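# Set the wooden crate onto its stand

## Task

Get the wooden crate resting on its stand, and never let it fall along the way.

## Robot and tools

Robot: two arms, left_arm and right_arm, each ending in a two-finger gripper. Left_arm stands on the +y side. These names do not match the left or right of any image. Calibrated bases in the scene frame: left_arm at (-0.031, +0.253, +0.043) m with quat_wxyz (+1.000, 0, 0, +0.023); right_arm at (+0.026, -0.229, +0.004) m with quat_wxyz (+1.000, 0, 0, +0.003). A camera stand is fixed to the floor behind the arms.

Frames: the scene frame has its origin at table-top height, halfway between the nominal bases, with +x pointing out over the table and +z up. Fixed cameras and the table use this frame. Each arm reports its hand pose, velocities, targets and wrist-camera pose in its own base frame. All offsets are along that arm's base axes, and rotations turn about the Hand target's position. A gripper's fingers point along its +z axis and close along its y axis. end_effector_position is the midpoint between the pads, roughly 1 cm short of the fingertips. Reported poses can be off by a few centimetres, more at long reach.

execute_actions(actions, cameras): actions is a list of actions. Each action is up to 15 rows, one per 1/30 s step; if fewer rows are given, the last row repeats to fill 15. Each row is a single list of 14 numbers in [-1, 1] covering both arms: left_arm dx, dy, dz, rx, ry, rz, opening, then the same seven for right_arm. dx..rz are an offset, not a pose, measured from that arm's Hand target as it stood when the action began. Every row counts from that same start, not from the row before, and the next action starts from the new Hand target, so sending an offset again moves further. Scale: 1.0 = 0.6 m or 180 degrees; rx, ry, rz form a single rotation vector. A translation longer than 1.0 may be shortened. opening is absolute: +1 fully open (0.093 m), -1 closed. To keep an arm still, send six zeros and its current opening; a 0 in the opening slot is a real command. An empty actions list returns the state with images. cameras: list of names (cam_high, cam_low, cam_left_wrist, cam_right_wrist), ["all"], or []; an unknown name voids the call.

move(target, speed, blend, opening_speed, grip_force, blocking, cameras): target is either one 14-number row laid out as above or a list of up to 15 such rows. Every row is an offset from the Hand targets at the move's start, never from the previous row. Paths are straight and all finish together, taking at least 0.5 s and at most 10 s in total. speed: m/s, 0.002 to 2.9, default 0.25 (rotation up to twice that in rad/s), one value or one per row. blend: corner rounding in metres per row; 0 stops at each row. opening_speed: rate of change of the opening, per second on the -1..+1 scale, at least 0.2. grip_force: newtons per pad, 10 to 50, one value or one per arm. It persists once set, and lower values close slowly. blocking=false returns after about 0.5 s while the motion continues. Moves do not avoid obstacles or the other arm. Faster moves lag, stray and hit harder. Keep paths away from an arm's own base, which can flip its shoulder. The result adds a "move:" line with the outcome (done, off_target, moving, held, fault) and limits (paced = pose clipped, held = steps withheld). done means at rest within 10 mm and 2 degrees of the target. It says nothing about contact.

wait(seconds 0 to 10): let time pass while holding commands or letting a running move go on. stop(): brakes a running move; braking needs room. zoom_image(camera, region [x0, y0, x1, y1] in pixels, top-left origin, at most 504 by 504): a closer look at that camera's newest image. finished_scene(scene): ends the current scene, identified by its integer number, and cannot be undone. The crate must stay on the stand afterwards without the robot.

Results: end_effector_position (m) and end_effector_quat_wxyz in the base frame; Hand target (last commanded pose after clipping; the next offsets start here); Tool commands; grip_measured (+1 open, -1 closed); Joint positions, with the gripper opening in metres last; Joint torques (with offsets, noise, and wrap at ±28 N m on joints 1 to 3); Joint velocities; motor temperatures. The controller limits commanded orientation to 40 degrees from the measured one at each step. Grippers often stop short or tilt under load, so check the pose after each motion and send the remaining distance or correction as an offset.

Gripping: the pads meet near grip_measured -0.94, and each millimetre of object width adds about 0.0208. For a firm hold on a rigid, flat-sided object, command at least 0.24 below the reading for its width, and keep sending that value while carrying. To release, send well above the width reading. Jumping far below the width reading in one step gives a brief hard squeeze. Readings may sit up to about 0.02 high.

Avoid: dropping the crate or releasing it while it moves; fast impacts with the table, stand or fixtures; any contact between the two arms, including gripping the other arm's fingers; strain on wrist-camera cables; letting anything leave the table. Loose items may be nudged occasionally. Motors heat when holding loads, stretching out or pushing on unreachable poses: a warning comes at 75 °C, at 90 °C the arm folds and idles, and at 100 °C it collapses. Joint ranges (rad): waist -2.618 to 3.054, shoulder 0.000 to 3.142, elbow 0.000 to 3.142 (straight at 2.901), wrist pitch -1.571 to 1.571, wrist yaw -1.571 to 1.571, wrist roll -2.094 to 2.094.

Each tool is called as name(argument=value, ...) on one line, values as JSON.

## Session

execute_actions(actions=[])

Scene clock: 0.00 s.
left_arm: end_effector_position=(+0.2354, -0.1173, +0.3329) grip_measured=+1.000 end_effector_quat_wxyz=(+0.602, +0.039, +0.729, -0.323) | right_arm: end_effector_position=(+0.1983, -0.0984, +0.3815) grip_measured=+1.000 end_effector_quat_wxyz=(+0.634, +0.314, +0.673, -0.217)
Joint positions: left_arm=[-0.316 0.529 0.705 -0.244 0.23 -0.424 0.093] | right_arm=[0.226 0.606 0.996 -0.576 0.985 0.264 0.093]
Joint velocities: within noise
Joint torques (N m): no reading
Motor temperatures (°C): left_arm=[28 33 35 36 27 29 28] | right_arm=[30 33 35 32 30 28 29]
Heat: left arm: 36 °C; right arm: 35 °C.
Hand target: left_arm +0.2342, -0.1169, +0.3441; +0.614, +0.041, +0.718, -0.326 | right_arm +0.1977, -0.0985, +0.3835; +0.635, +0.315, +0.671, -0.216
Tool commands: left_gripper/opening=+1.0 right_gripper/opening=+1.0

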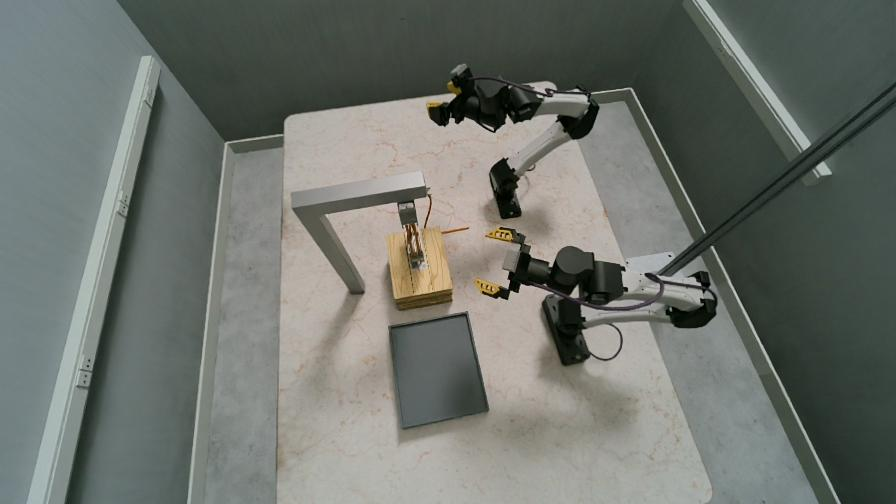

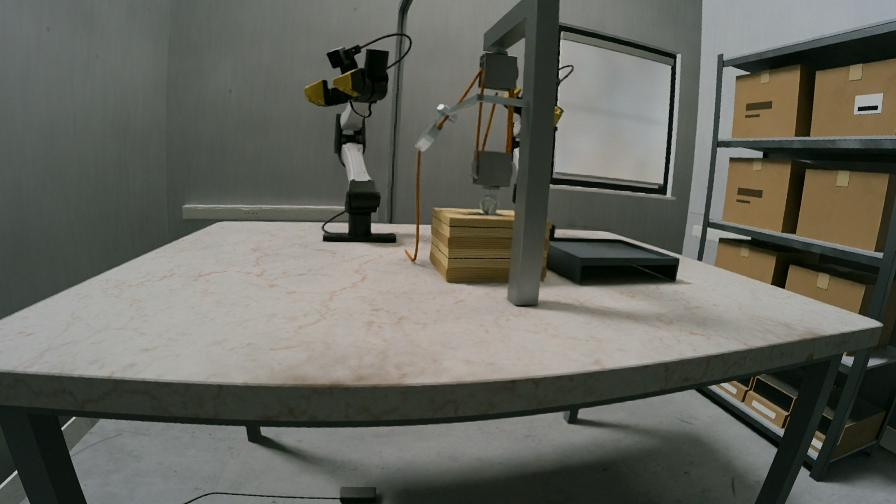

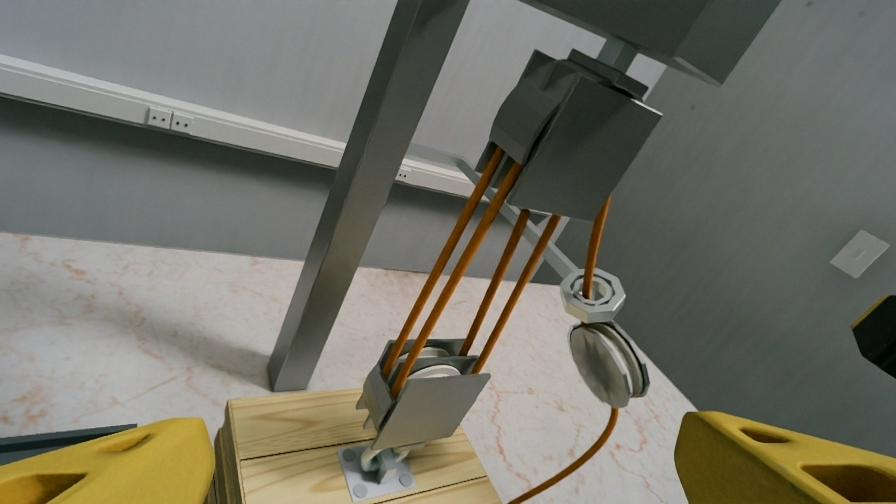

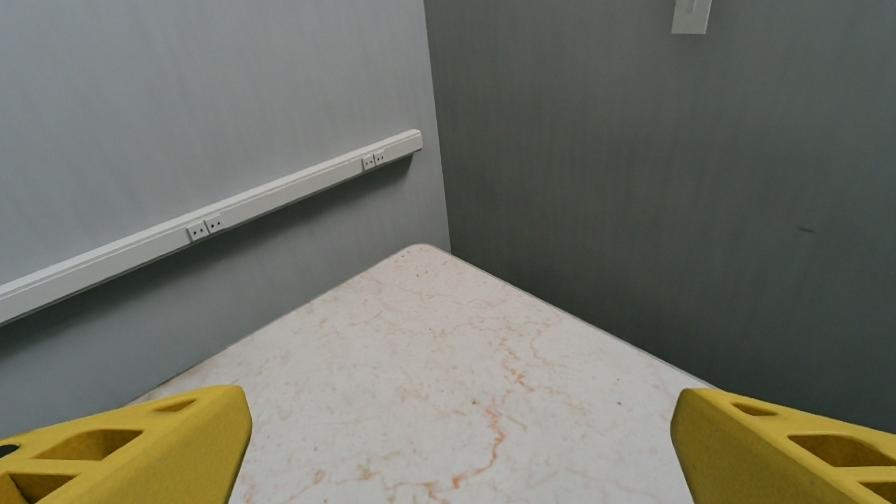

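zoom_image(camera="cam_high", region=[280, 160, 530, 440])

zoom_image(camera="cam_low", region=[390, 10, 690, 320])

zoom_image(camera="cam_left_wrist", region=[300, 30, 700, 504])

Scaled by 1.800 from the camera's 896x504 image, which has a finer 1280x720 frame.

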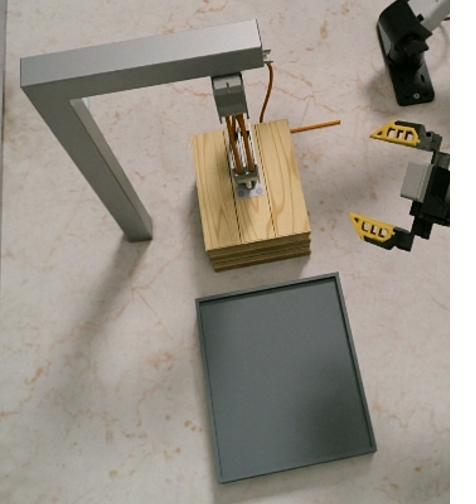

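Scaled by 1.626 from the camera's 896x504 image, which has a finer 1280x720 frame.

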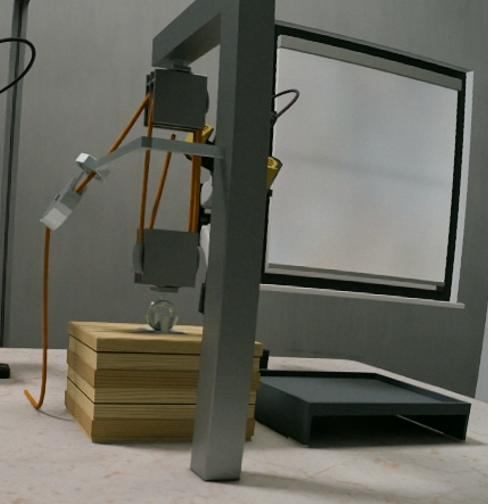

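Scaled by 1.063 from the camera's 896x504 image, which has a finer 1280x720 frame.

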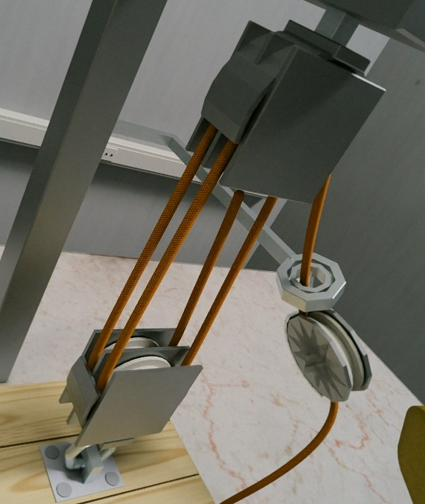

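zoom_image(camera="cam_left_wrist", region=[480, 30, 680, 230])

zoom_image(camera="cam_left_wrist", region=[520, 230, 680, 430])

zoom_image(camera="cam_left_wrist", region=[320, 320, 520, 504])

zoom_image(camera="cam_high", region=[380, 170, 480, 320])

zoom_image(camera="cam_low", region=[400, 10, 560, 160])

zoom_image(camera="cam_low", region=[400, 140, 690, 310])

Scaled by 2.520 from the camera's 896x504 image, which has a finer 1280x720 frame.

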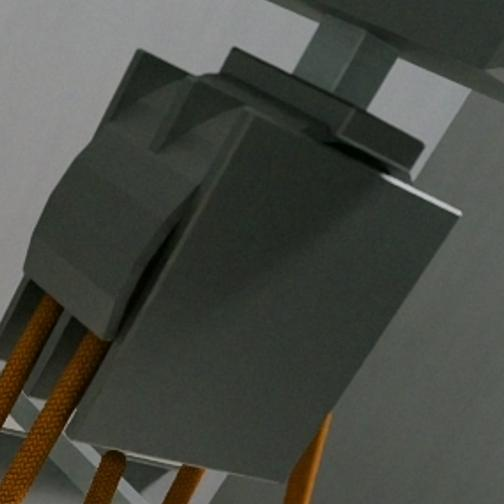

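Scaled by 2.520 from the camera's 896x504 image, which has a finer 1280x720 frame.

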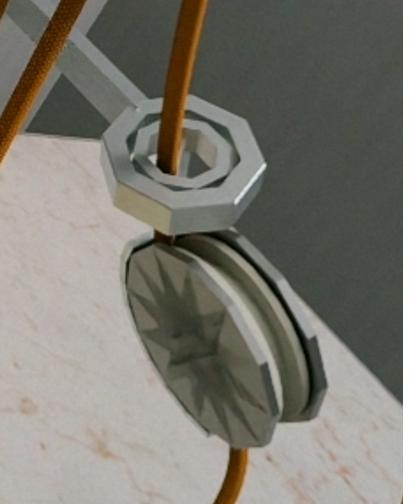

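Scaled by 2.520 from the camera's 896x504 image, which has a finer 1280x720 frame.

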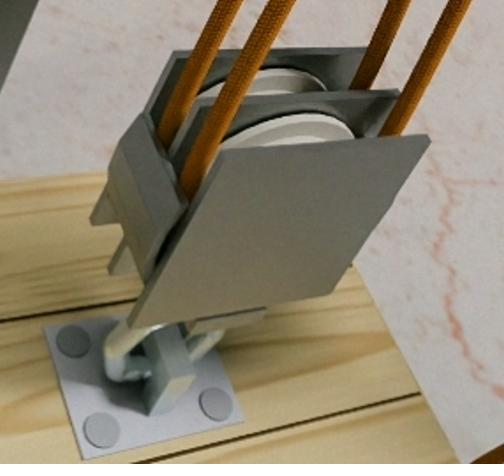

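Scaled by 3.360 from the camera's 896x504 image, which has a finer 1280x720 frame.

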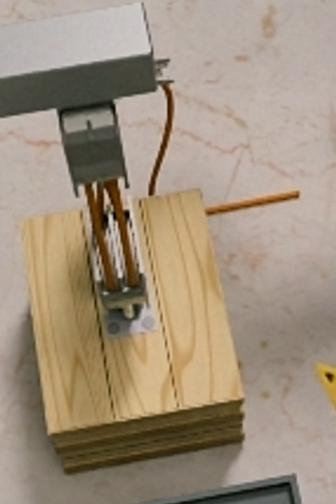

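Scaled by 3.150 from the camera's 896x504 image, which has a finer 1280x720 frame.

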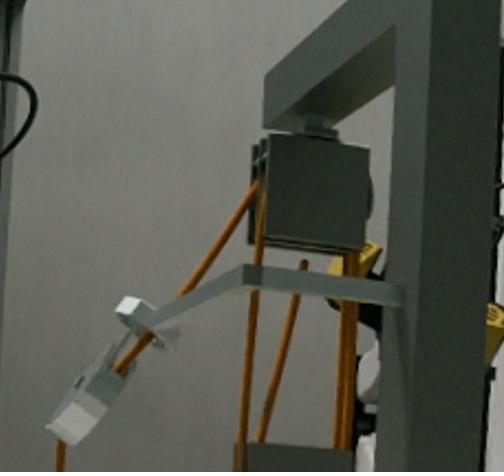

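Scaled by 1.738 from the camera's 896x504 image, which has a finer 1280x720 frame.

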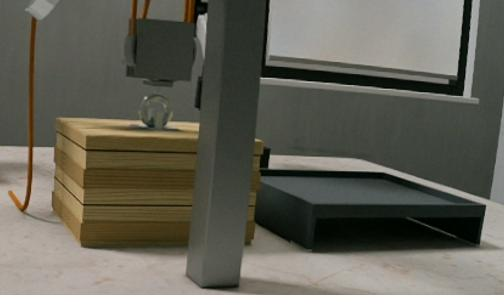

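move(target=[[0,0,0,0,0,0,1, 0.137,-0.2025,-0.039,-0.003,0.089,0.251,1],[0,0,0,0,0,0,1, 0.004,-0.169,-0.139,-0.0608,0.083,0.6366,1]], blend=[0.05,0], cameras=["all"])

Scene clock: 26.33 s.
left_arm: end_effector_position=(+0.2354, -0.1173, +0.3329) grip_measured=+1.000 end_effector_quat_wxyz=(+0.602, +0.039, +0.729, -0.323) | right_arm: end_effector_position=(+0.2023, -0.2059, +0.2931) grip_measured=+1.000 end_effector_quat_wxyz=(+0.519, -0.249, +0.816, -0.050)
Joint positions: left_arm=[-0.316 0.529 0.705 -0.244 0.23 -0.424 0.093] | right_arm=[-1.34 1.475 1.505 -1.542 -1.097 -1.896 0.093]
Joint torques (N m): left_arm=[-0.12 0.49 8.57 2.53 -0.03 0.02] | right_arm=[-0.01 -6.87 6.02 0.22 -0.54 -0.1]
Motor temperatures (°C): left_arm=[28 32 41 44 27 29 27] | right_arm=[30 33 37 34 30 28 29]
Heat: left arm: 44 °C; right arm: 37 °C.
Hand target: left_arm +0.2342, -0.1169, +0.3441; +0.614, +0.041, +0.718, -0.326 | right_arm +0.2001, -0.1999, +0.3001; +0.493, -0.421, +0.724, +0.236
Off the commanded pose: left_arm 0.011 m, 2 deg | right_arm 0.010 m, 54 deg; orientation clipped.
joint sent to its limit (right arm) — joint 4 (wrist pitch), lower limit. The joint targets are off in orientation, not in position.
move: off_target (left_arm, right_arm); limits=paced

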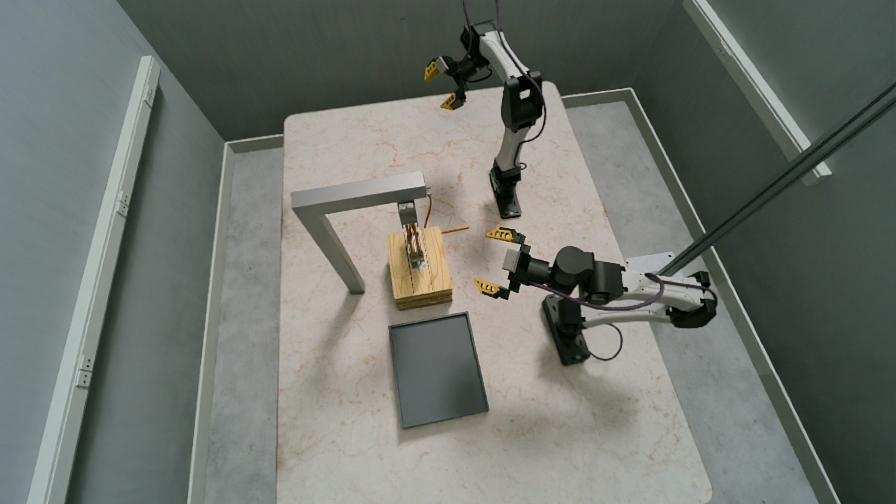

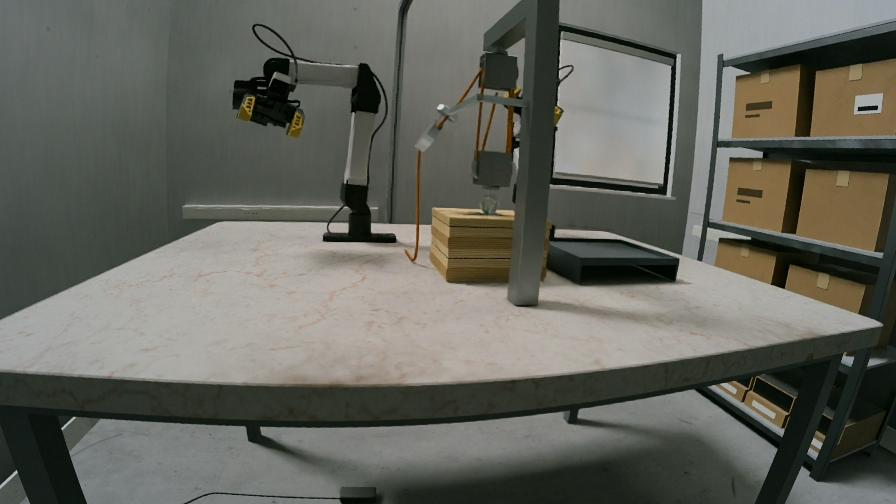

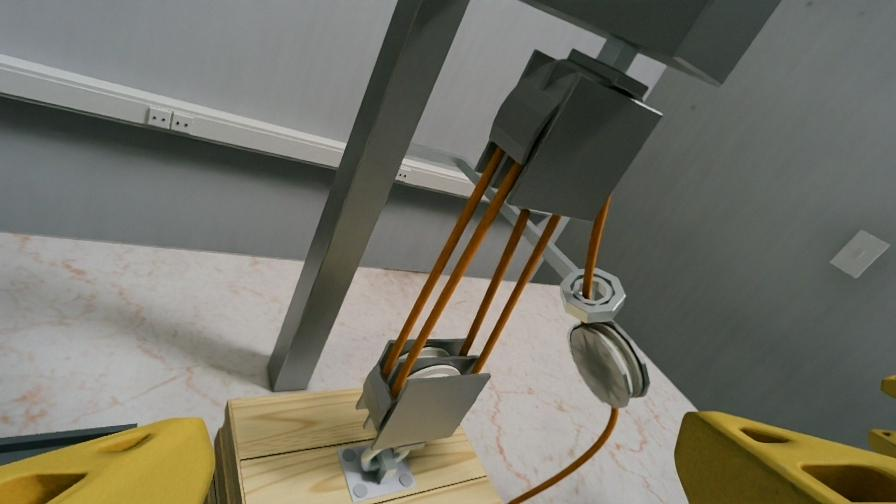

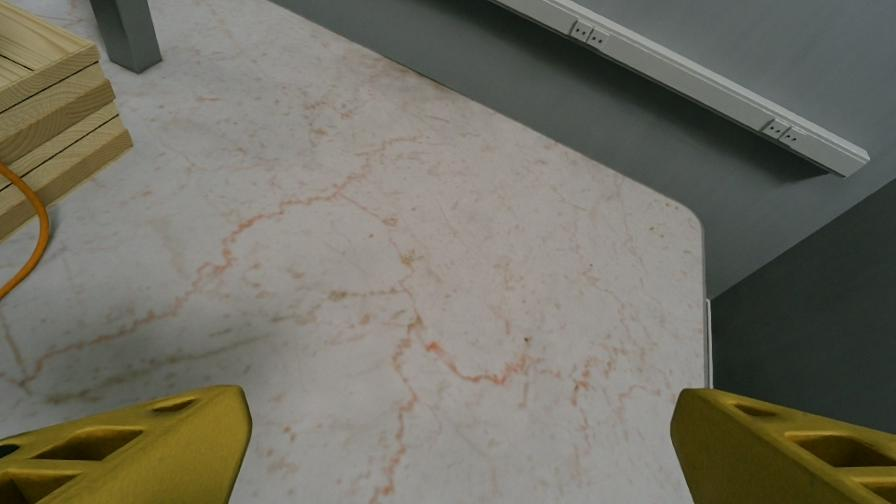

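move(target=[0,0,0,0,0,0,1, -0.067,0.3,0.0,-0.052,0.1445,-0.319,1], cameras=["all"])

Scene clock: 31.77 s.
left_arm: end_effector_position=(+0.2354, -0.1173, +0.3329) grip_measured=+1.000 end_effector_quat_wxyz=(+0.602, +0.039, +0.729, -0.323) | right_arm: end_effector_position=(+0.1574, -0.0184, +0.2911) grip_measured=+1.000 end_effector_quat_wxyz=(+0.325, +0.000, +0.946, +0.010)
Joint positions: left_arm=[-0.316 0.529 0.705 -0.244 0.23 -0.424 0.093] | right_arm=[-0.382 0.809 1.361 -1.502 -0.25 -0.3 0.093]
Joint torques (N m): left_arm=[-0.14 0.58 8.49 2.53 -0.05 0.03] | right_arm=[0.4 0.69 6.34 1.7 -0.01 0.05]
Heat: left arm: 44 °C; right arm: 37 °C.
Hand target: left_arm +0.2342, -0.1169, +0.3441; +0.614, +0.041, +0.718, -0.326 | right_arm +0.1598, -0.0199, +0.3001; +0.342, +0.000, +0.940, +0.001
Off the commanded pose: left_arm 0.011 m, 2 deg | right_arm 0.009 m, 2 deg.
move: off_target (left_arm)

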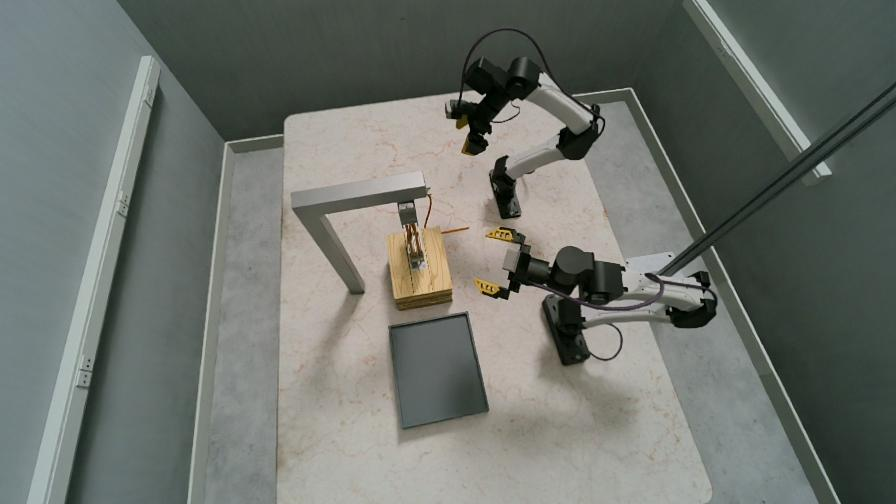

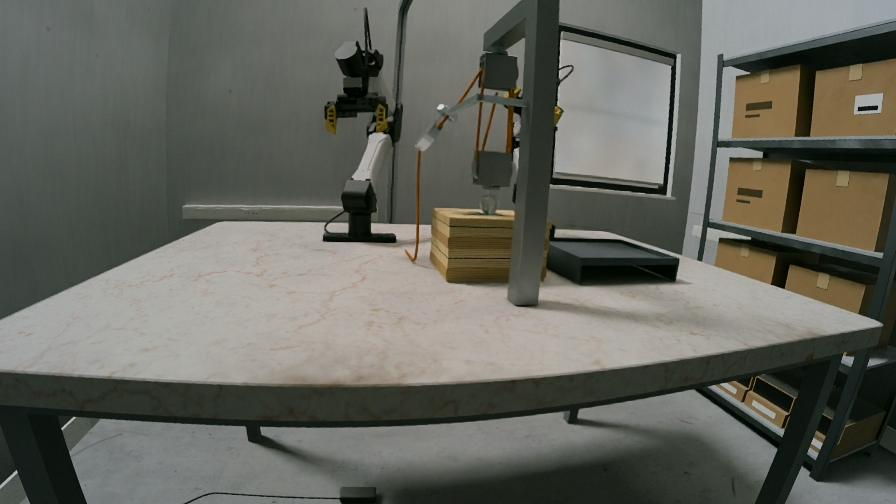

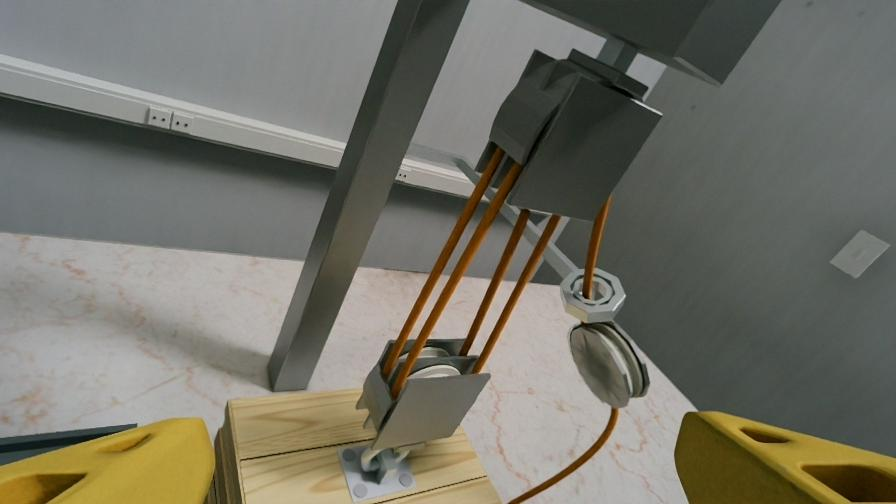

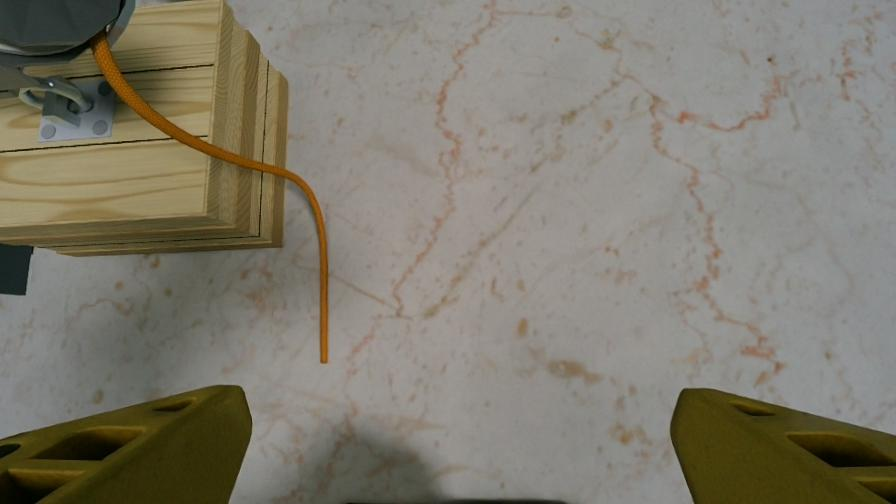

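move(target=[0,0,0,0,0,0,1, 0.02,0.13,-0.13,0,0,0,1], cameras=["cam_right_wrist","cam_low"])

Scene clock: 36.57 s.
left_arm: end_effector_position=(+0.2354, -0.1173, +0.3329) grip_measured=+1.000 end_effector_quat_wxyz=(+0.602, +0.039, +0.729, -0.323) | right_arm: end_effector_position=(+0.1714, +0.0585, +0.2222) grip_measured=+1.000 end_effector_quat_wxyz=(+0.343, -0.003, +0.939, +0.006)
Joint positions: left_arm=[-0.316 0.529 0.705 -0.244 0.23 -0.424 0.093] | right_arm=[0.73 0.735 1.003 -1.27 0.433 0.596 0.093]
Joint torques (N m): left_arm=[-0.18 0.53 8.57 2.53 -0.03 0.03] | right_arm=[0.4 1.4 5.93 1.33 0.43 0.09]
Heat: left arm: 45 °C; right arm: 37 °C.
Hand target: left_arm +0.2342, -0.1169, +0.3441; +0.614, +0.041, +0.718, -0.326 | right_arm +0.1719, +0.0581, +0.2221; +0.342, -0.001, +0.940, +0.001
Off the commanded pose: left_arm 0.011 m, 2 deg | right_arm 0.001 m, 1 deg.
move: off_target (left_arm)
Images, in order (width x height): cam_low 896x504, cam_right_wrist 896x504.

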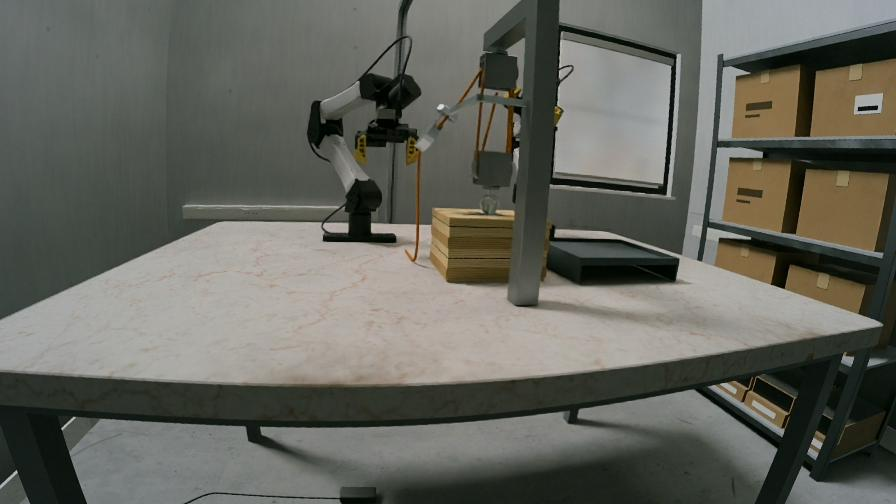

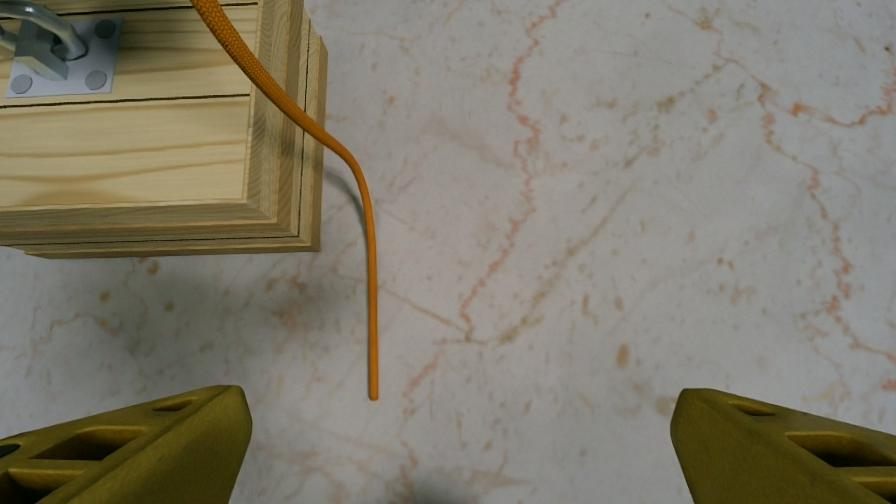

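move(target=[0,0,0,0,0,0,1, 0.033,0.05,-0.13,0,0,0,1], cameras=["cam_right_wrist","cam_low","cam_high"])

Scene clock: 38.93 s.
left_arm: end_effector_position=(+0.2354, -0.1173, +0.3329) grip_measured=+1.000 end_effector_quat_wxyz=(+0.602, +0.039, +0.729, -0.323) | right_arm: end_effector_position=(+0.1886, +0.0876, +0.1458) grip_measured=+1.000 end_effector_quat_wxyz=(+0.338, -0.007, +0.941, +0.003)
Joint positions: left_arm=[-0.316 0.529 0.705 -0.244 0.23 -0.424 0.093] | right_arm=[0.812 0.781 0.702 -0.969 0.472 0.67 0.093]
Joint torques (N m): left_arm=[-0.13 0.55 8.54 2.53 -0.05 0.01] | right_arm=[-0.25 0.5 5.49 1.5 0.48 0.07]
Heat: left arm: 45 °C; right arm: 38 °C.
Hand target: left_arm +0.2342, -0.1169, +0.3441; +0.614, +0.041, +0.718, -0.326 | right_arm +0.1917, +0.0881, +0.1441; +0.342, -0.001, +0.940, +0.001
Off the commanded pose: left_arm 0.011 m, 2 deg | right_arm 0.004 m, 1 deg.
move: off_target (left_arm)
Images, in order (width x height): cam_high 896x504, cam_low 896x504, cam_right_wrist 896x504.

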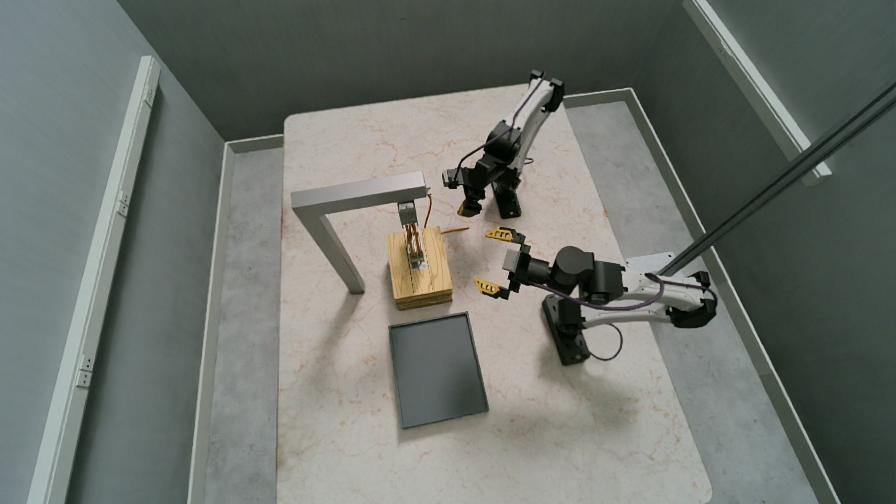

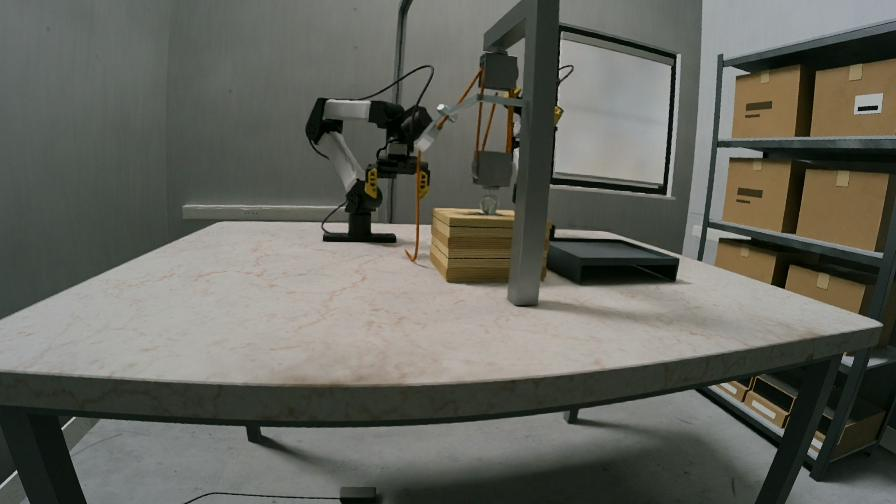

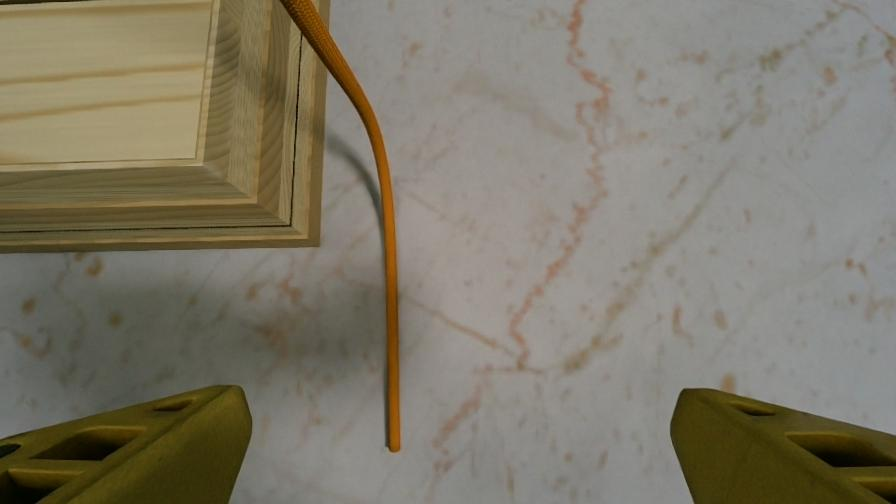

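move(target=[0,0,0,0,0,0,1, 0.13,0.02,-0.02,0,0,0,1], cameras=["cam_right_wrist","cam_low","cam_high"])

Scene clock: 40.90 s.
left_arm: end_effector_position=(+0.2354, -0.1173, +0.3329) grip_measured=+1.000 end_effector_quat_wxyz=(+0.602, +0.039, +0.729, -0.323) | right_arm: end_effector_position=(+0.2583, +0.0929, +0.1215) grip_measured=+1.000 end_effector_quat_wxyz=(+0.325, -0.001, +0.946, -0.015)
Joint positions: left_arm=[-0.316 0.529 0.705 -0.244 0.23 -0.424 0.093] | right_arm=[0.561 1.066 0.715 -0.65 0.357 0.453 0.093]
Joint torques (N m): left_arm=[-0.1 0.53 8.57 2.53 -0.03 0.03] | right_arm=[-0.75 -1.55 8.36 1.76 0.13 -0.13]
Heat: left arm: 45 °C; right arm: 38 °C.
Hand target: left_arm +0.2342, -0.1169, +0.3441; +0.614, +0.041, +0.718, -0.326 | right_arm +0.2697, +0.1001, +0.1320; +0.342, -0.001, +0.940, +0.001
Off the commanded pose: left_arm 0.011 m, 2 deg | right_arm 0.017 m, 3 deg.
move: off_target (left_arm, right_arm)
Images, in order (width x height): cam_high 896x504, cam_low 896x504, cam_right_wrist 896x504.

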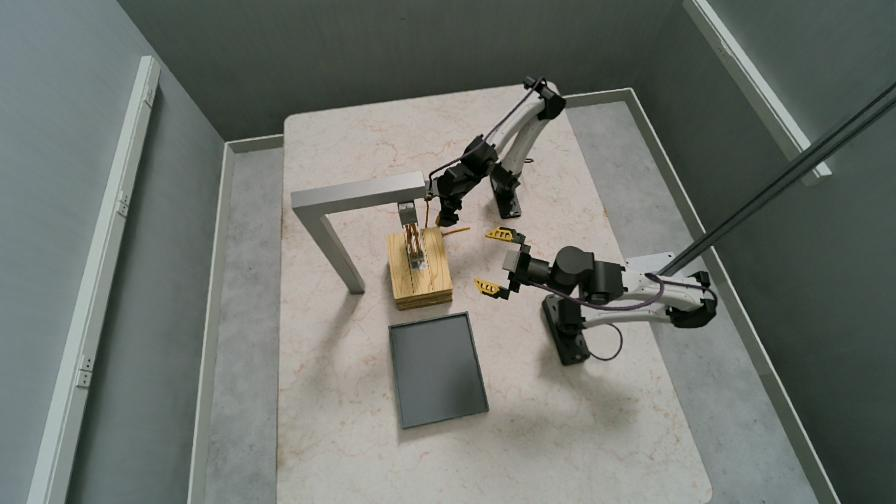

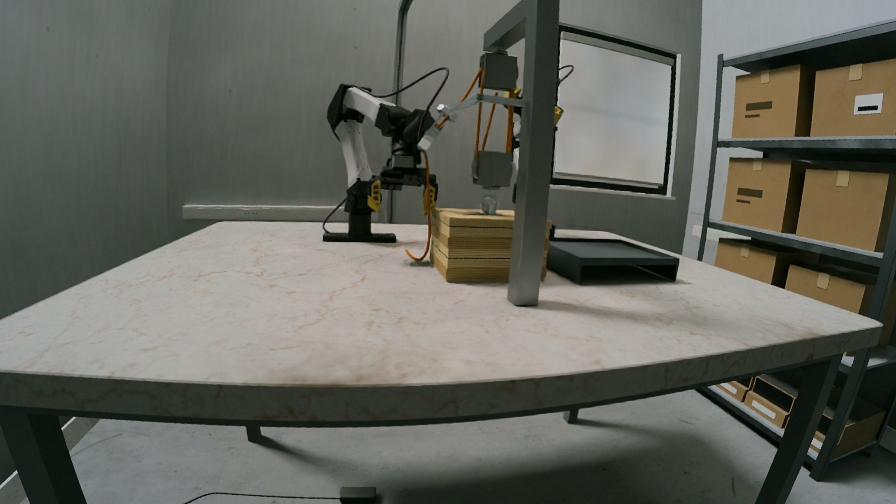

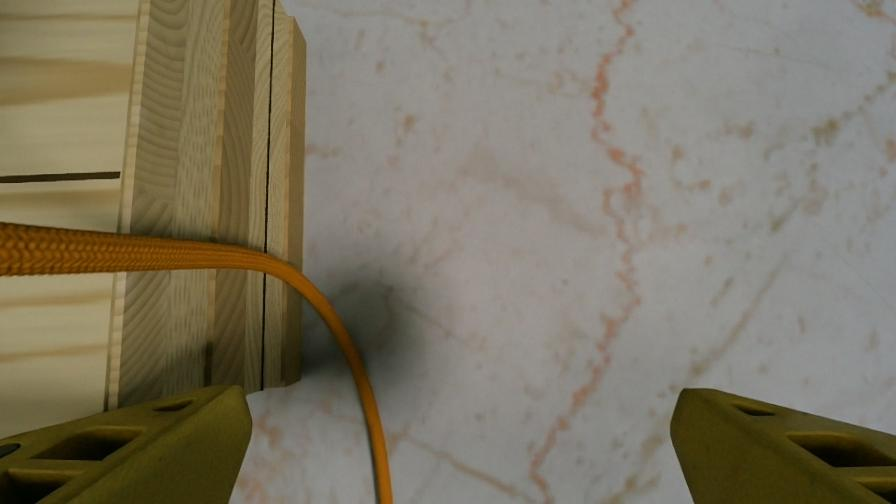

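move(target=[0,0,0,0,0,0,1, -0.15,-0.06,0.05,0,0,0,1], cameras=["cam_right_wrist","cam_low","cam_high"])

Scene clock: 45.10 s.
left_arm: end_effector_position=(+0.2354, -0.1173, +0.3329) grip_measured=+1.000 end_effector_quat_wxyz=(+0.602, +0.039, +0.729, -0.323) | right_arm: end_effector_position=(+0.1795, +0.0645, +0.1536) grip_measured=+1.000 end_effector_quat_wxyz=(+0.334, -0.005, +0.943, -0.002)
Joint positions: left_arm=[-0.316 0.529 0.705 -0.244 0.23 -0.424 0.093] | right_arm=[0.72 0.688 0.715 -1.051 0.428 0.587 0.093]
Joint torques (N m): left_arm=[-0.13 0.55 8.54 2.51 -0.04 0.04] | right_arm=[0.4 0.03 8.01 1.21 0.45 0.08]
Heat: left arm: 46 °C; right arm: 38 °C.
Hand target: left_arm +0.2342, -0.1169, +0.3441; +0.614, +0.041, +0.718, -0.326 | right_arm +0.1797, +0.0641, +0.1621; +0.342, -0.001, +0.940, +0.001
Off the commanded pose: left_arm 0.011 m, 2 deg | right_arm 0.008 m, 1 deg.
move: off_target (left_arm)
Images, in order (width x height): cam_high 896x504, cam_low 896x504, cam_right_wrist 896x504.

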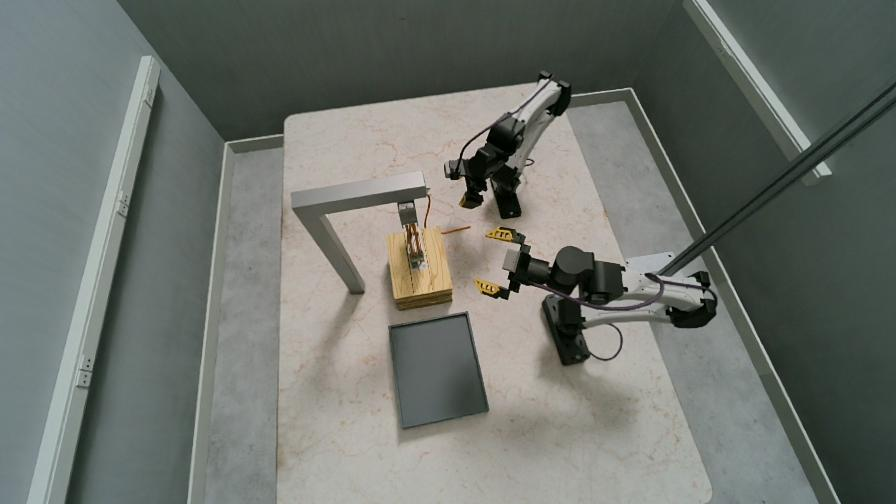

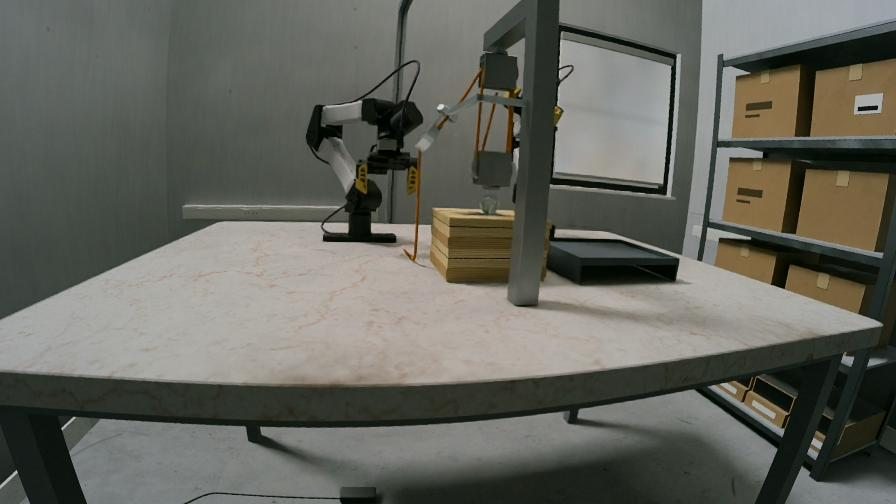

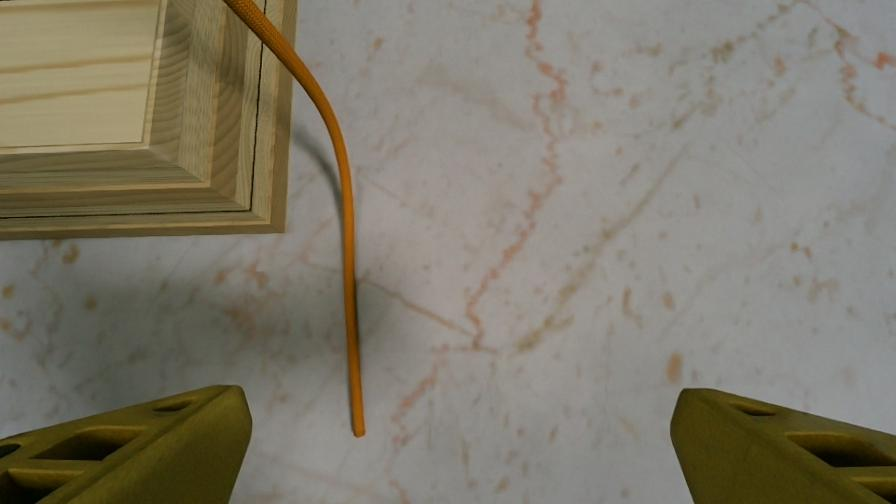

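move(target=[0,0,0,0,0,0,1, -0.01,0.075,-0.15,0,0,0,1], cameras=["cam_right_wrist","cam_low","cam_high"])

Scene clock: 48.67 s.
left_arm: end_effector_position=(+0.2354, -0.1173, +0.3329) grip_measured=+1.000 end_effector_quat_wxyz=(+0.602, +0.039, +0.729, -0.323) | right_arm: end_effector_position=(+0.1714, +0.1087, +0.0732) grip_measured=+1.000 end_effector_quat_wxyz=(+0.336, -0.007, +0.942, +0.001)
Joint positions: left_arm=[-0.316 0.529 0.705 -0.244 0.23 -0.424 0.093] | right_arm=[1.029 0.86 0.453 -0.759 0.57 0.894 0.093]
Joint torques (N m): left_arm=[-0.14 0.55 8.54 2.51 -0.06 0.03] | right_arm=[-0.17 0.02 5.37 1.28 0.56 0.1]
Heat: left arm: 46 °C; right arm: 39 °C.
Hand target: left_arm +0.2342, -0.1169, +0.3441; +0.614, +0.041, +0.718, -0.326 | right_arm +0.1737, +0.1092, +0.0720; +0.342, -0.001, +0.940, +0.001
Off the commanded pose: left_arm 0.011 m, 2 deg | right_arm 0.003 m, 1 deg.
move: off_target (left_arm)
Images, in order (width x height): cam_high 896x504, cam_low 896x504, cam_right_wrist 896x504.

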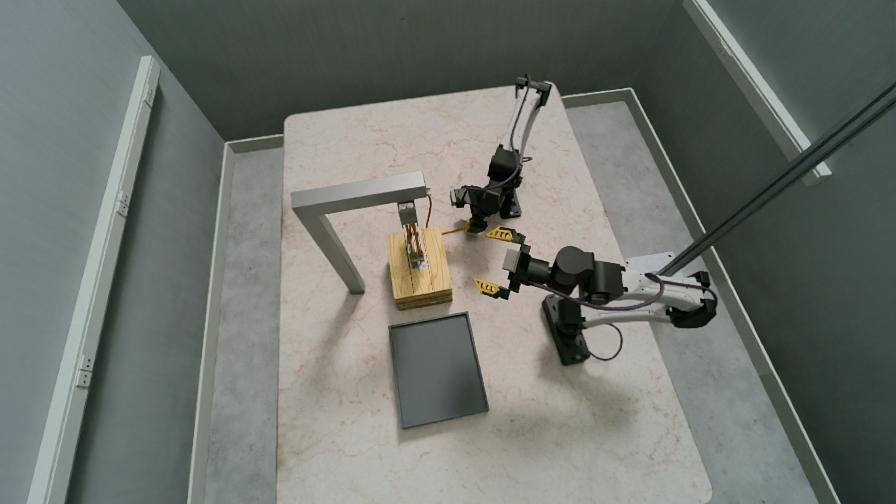

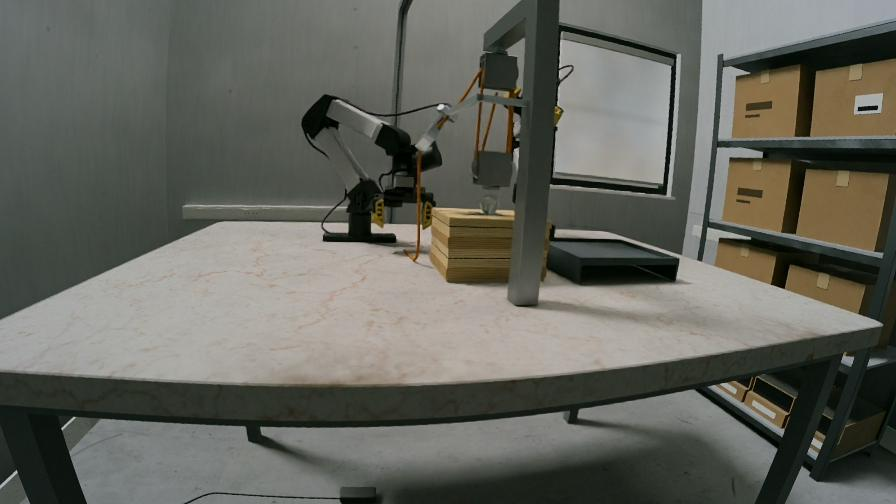

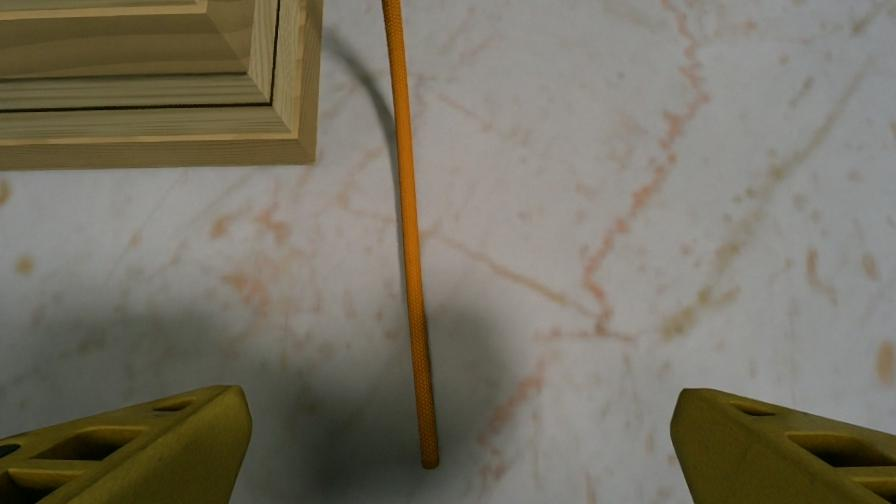

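move(target=[0,0,0,0,0,0,1, 0.08,0.02,-0.05,0,0,0,1], cameras=["cam_right_wrist","cam_low"])

Scene clock: 51.77 s.
left_arm: end_effector_position=(+0.2354, -0.1173, +0.3329) grip_measured=+1.000 end_effector_quat_wxyz=(+0.602, +0.039, +0.729, -0.323) | right_arm: end_effector_position=(+0.2209, +0.1208, +0.0457) grip_measured=+1.000 end_effector_quat_wxyz=(+0.344, +0.000, +0.939, -0.002)
Joint positions: left_arm=[-0.316 0.529 0.705 -0.244 0.23 -0.424 0.093] | right_arm=[0.825 1.108 0.411 -0.354 0.497 0.691 0.093]
Joint torques (N m): left_arm=[-0.17 0.54 8.55 2.53 -0.03 0.03] | right_arm=[-0.81 -1.31 5.07 1.49 0.24 -0.08]
Heat: left arm: 46 °C; right arm: 39 °C.
Hand target: left_arm +0.2342, -0.1169, +0.3441; +0.614, +0.041, +0.718, -0.326 | right_arm +0.2217, +0.1212, +0.0421; +0.342, -0.001, +0.940, +0.001
Off the commanded pose: left_arm 0.011 m, 2 deg | right_arm 0.004 m, 0 deg.
move: off_target (left_arm)
Images, in order (width x height): cam_low 896x504, cam_right_wrist 896x504.

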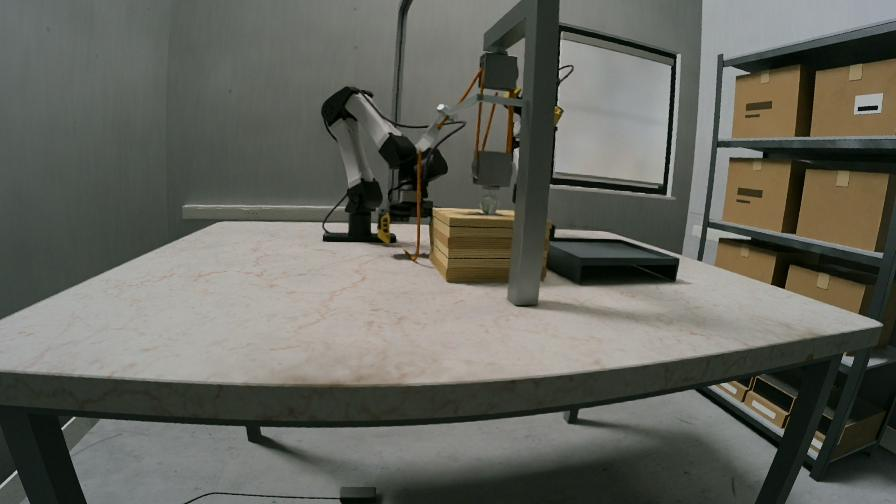

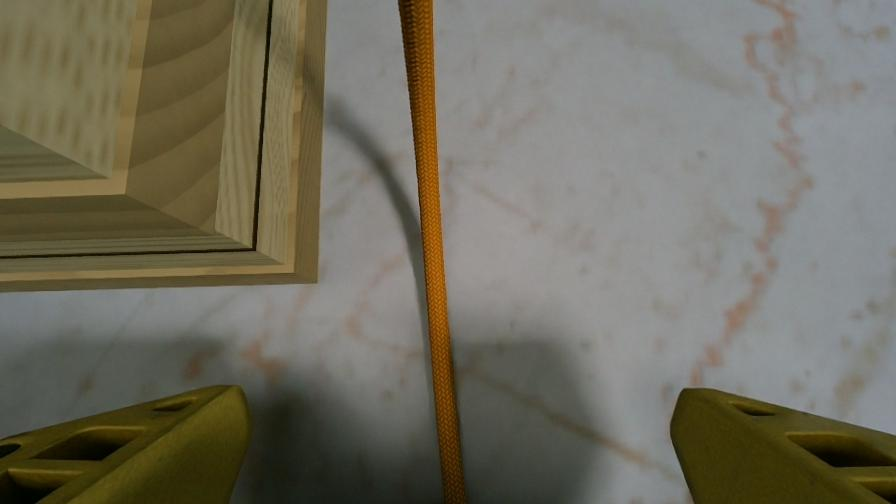

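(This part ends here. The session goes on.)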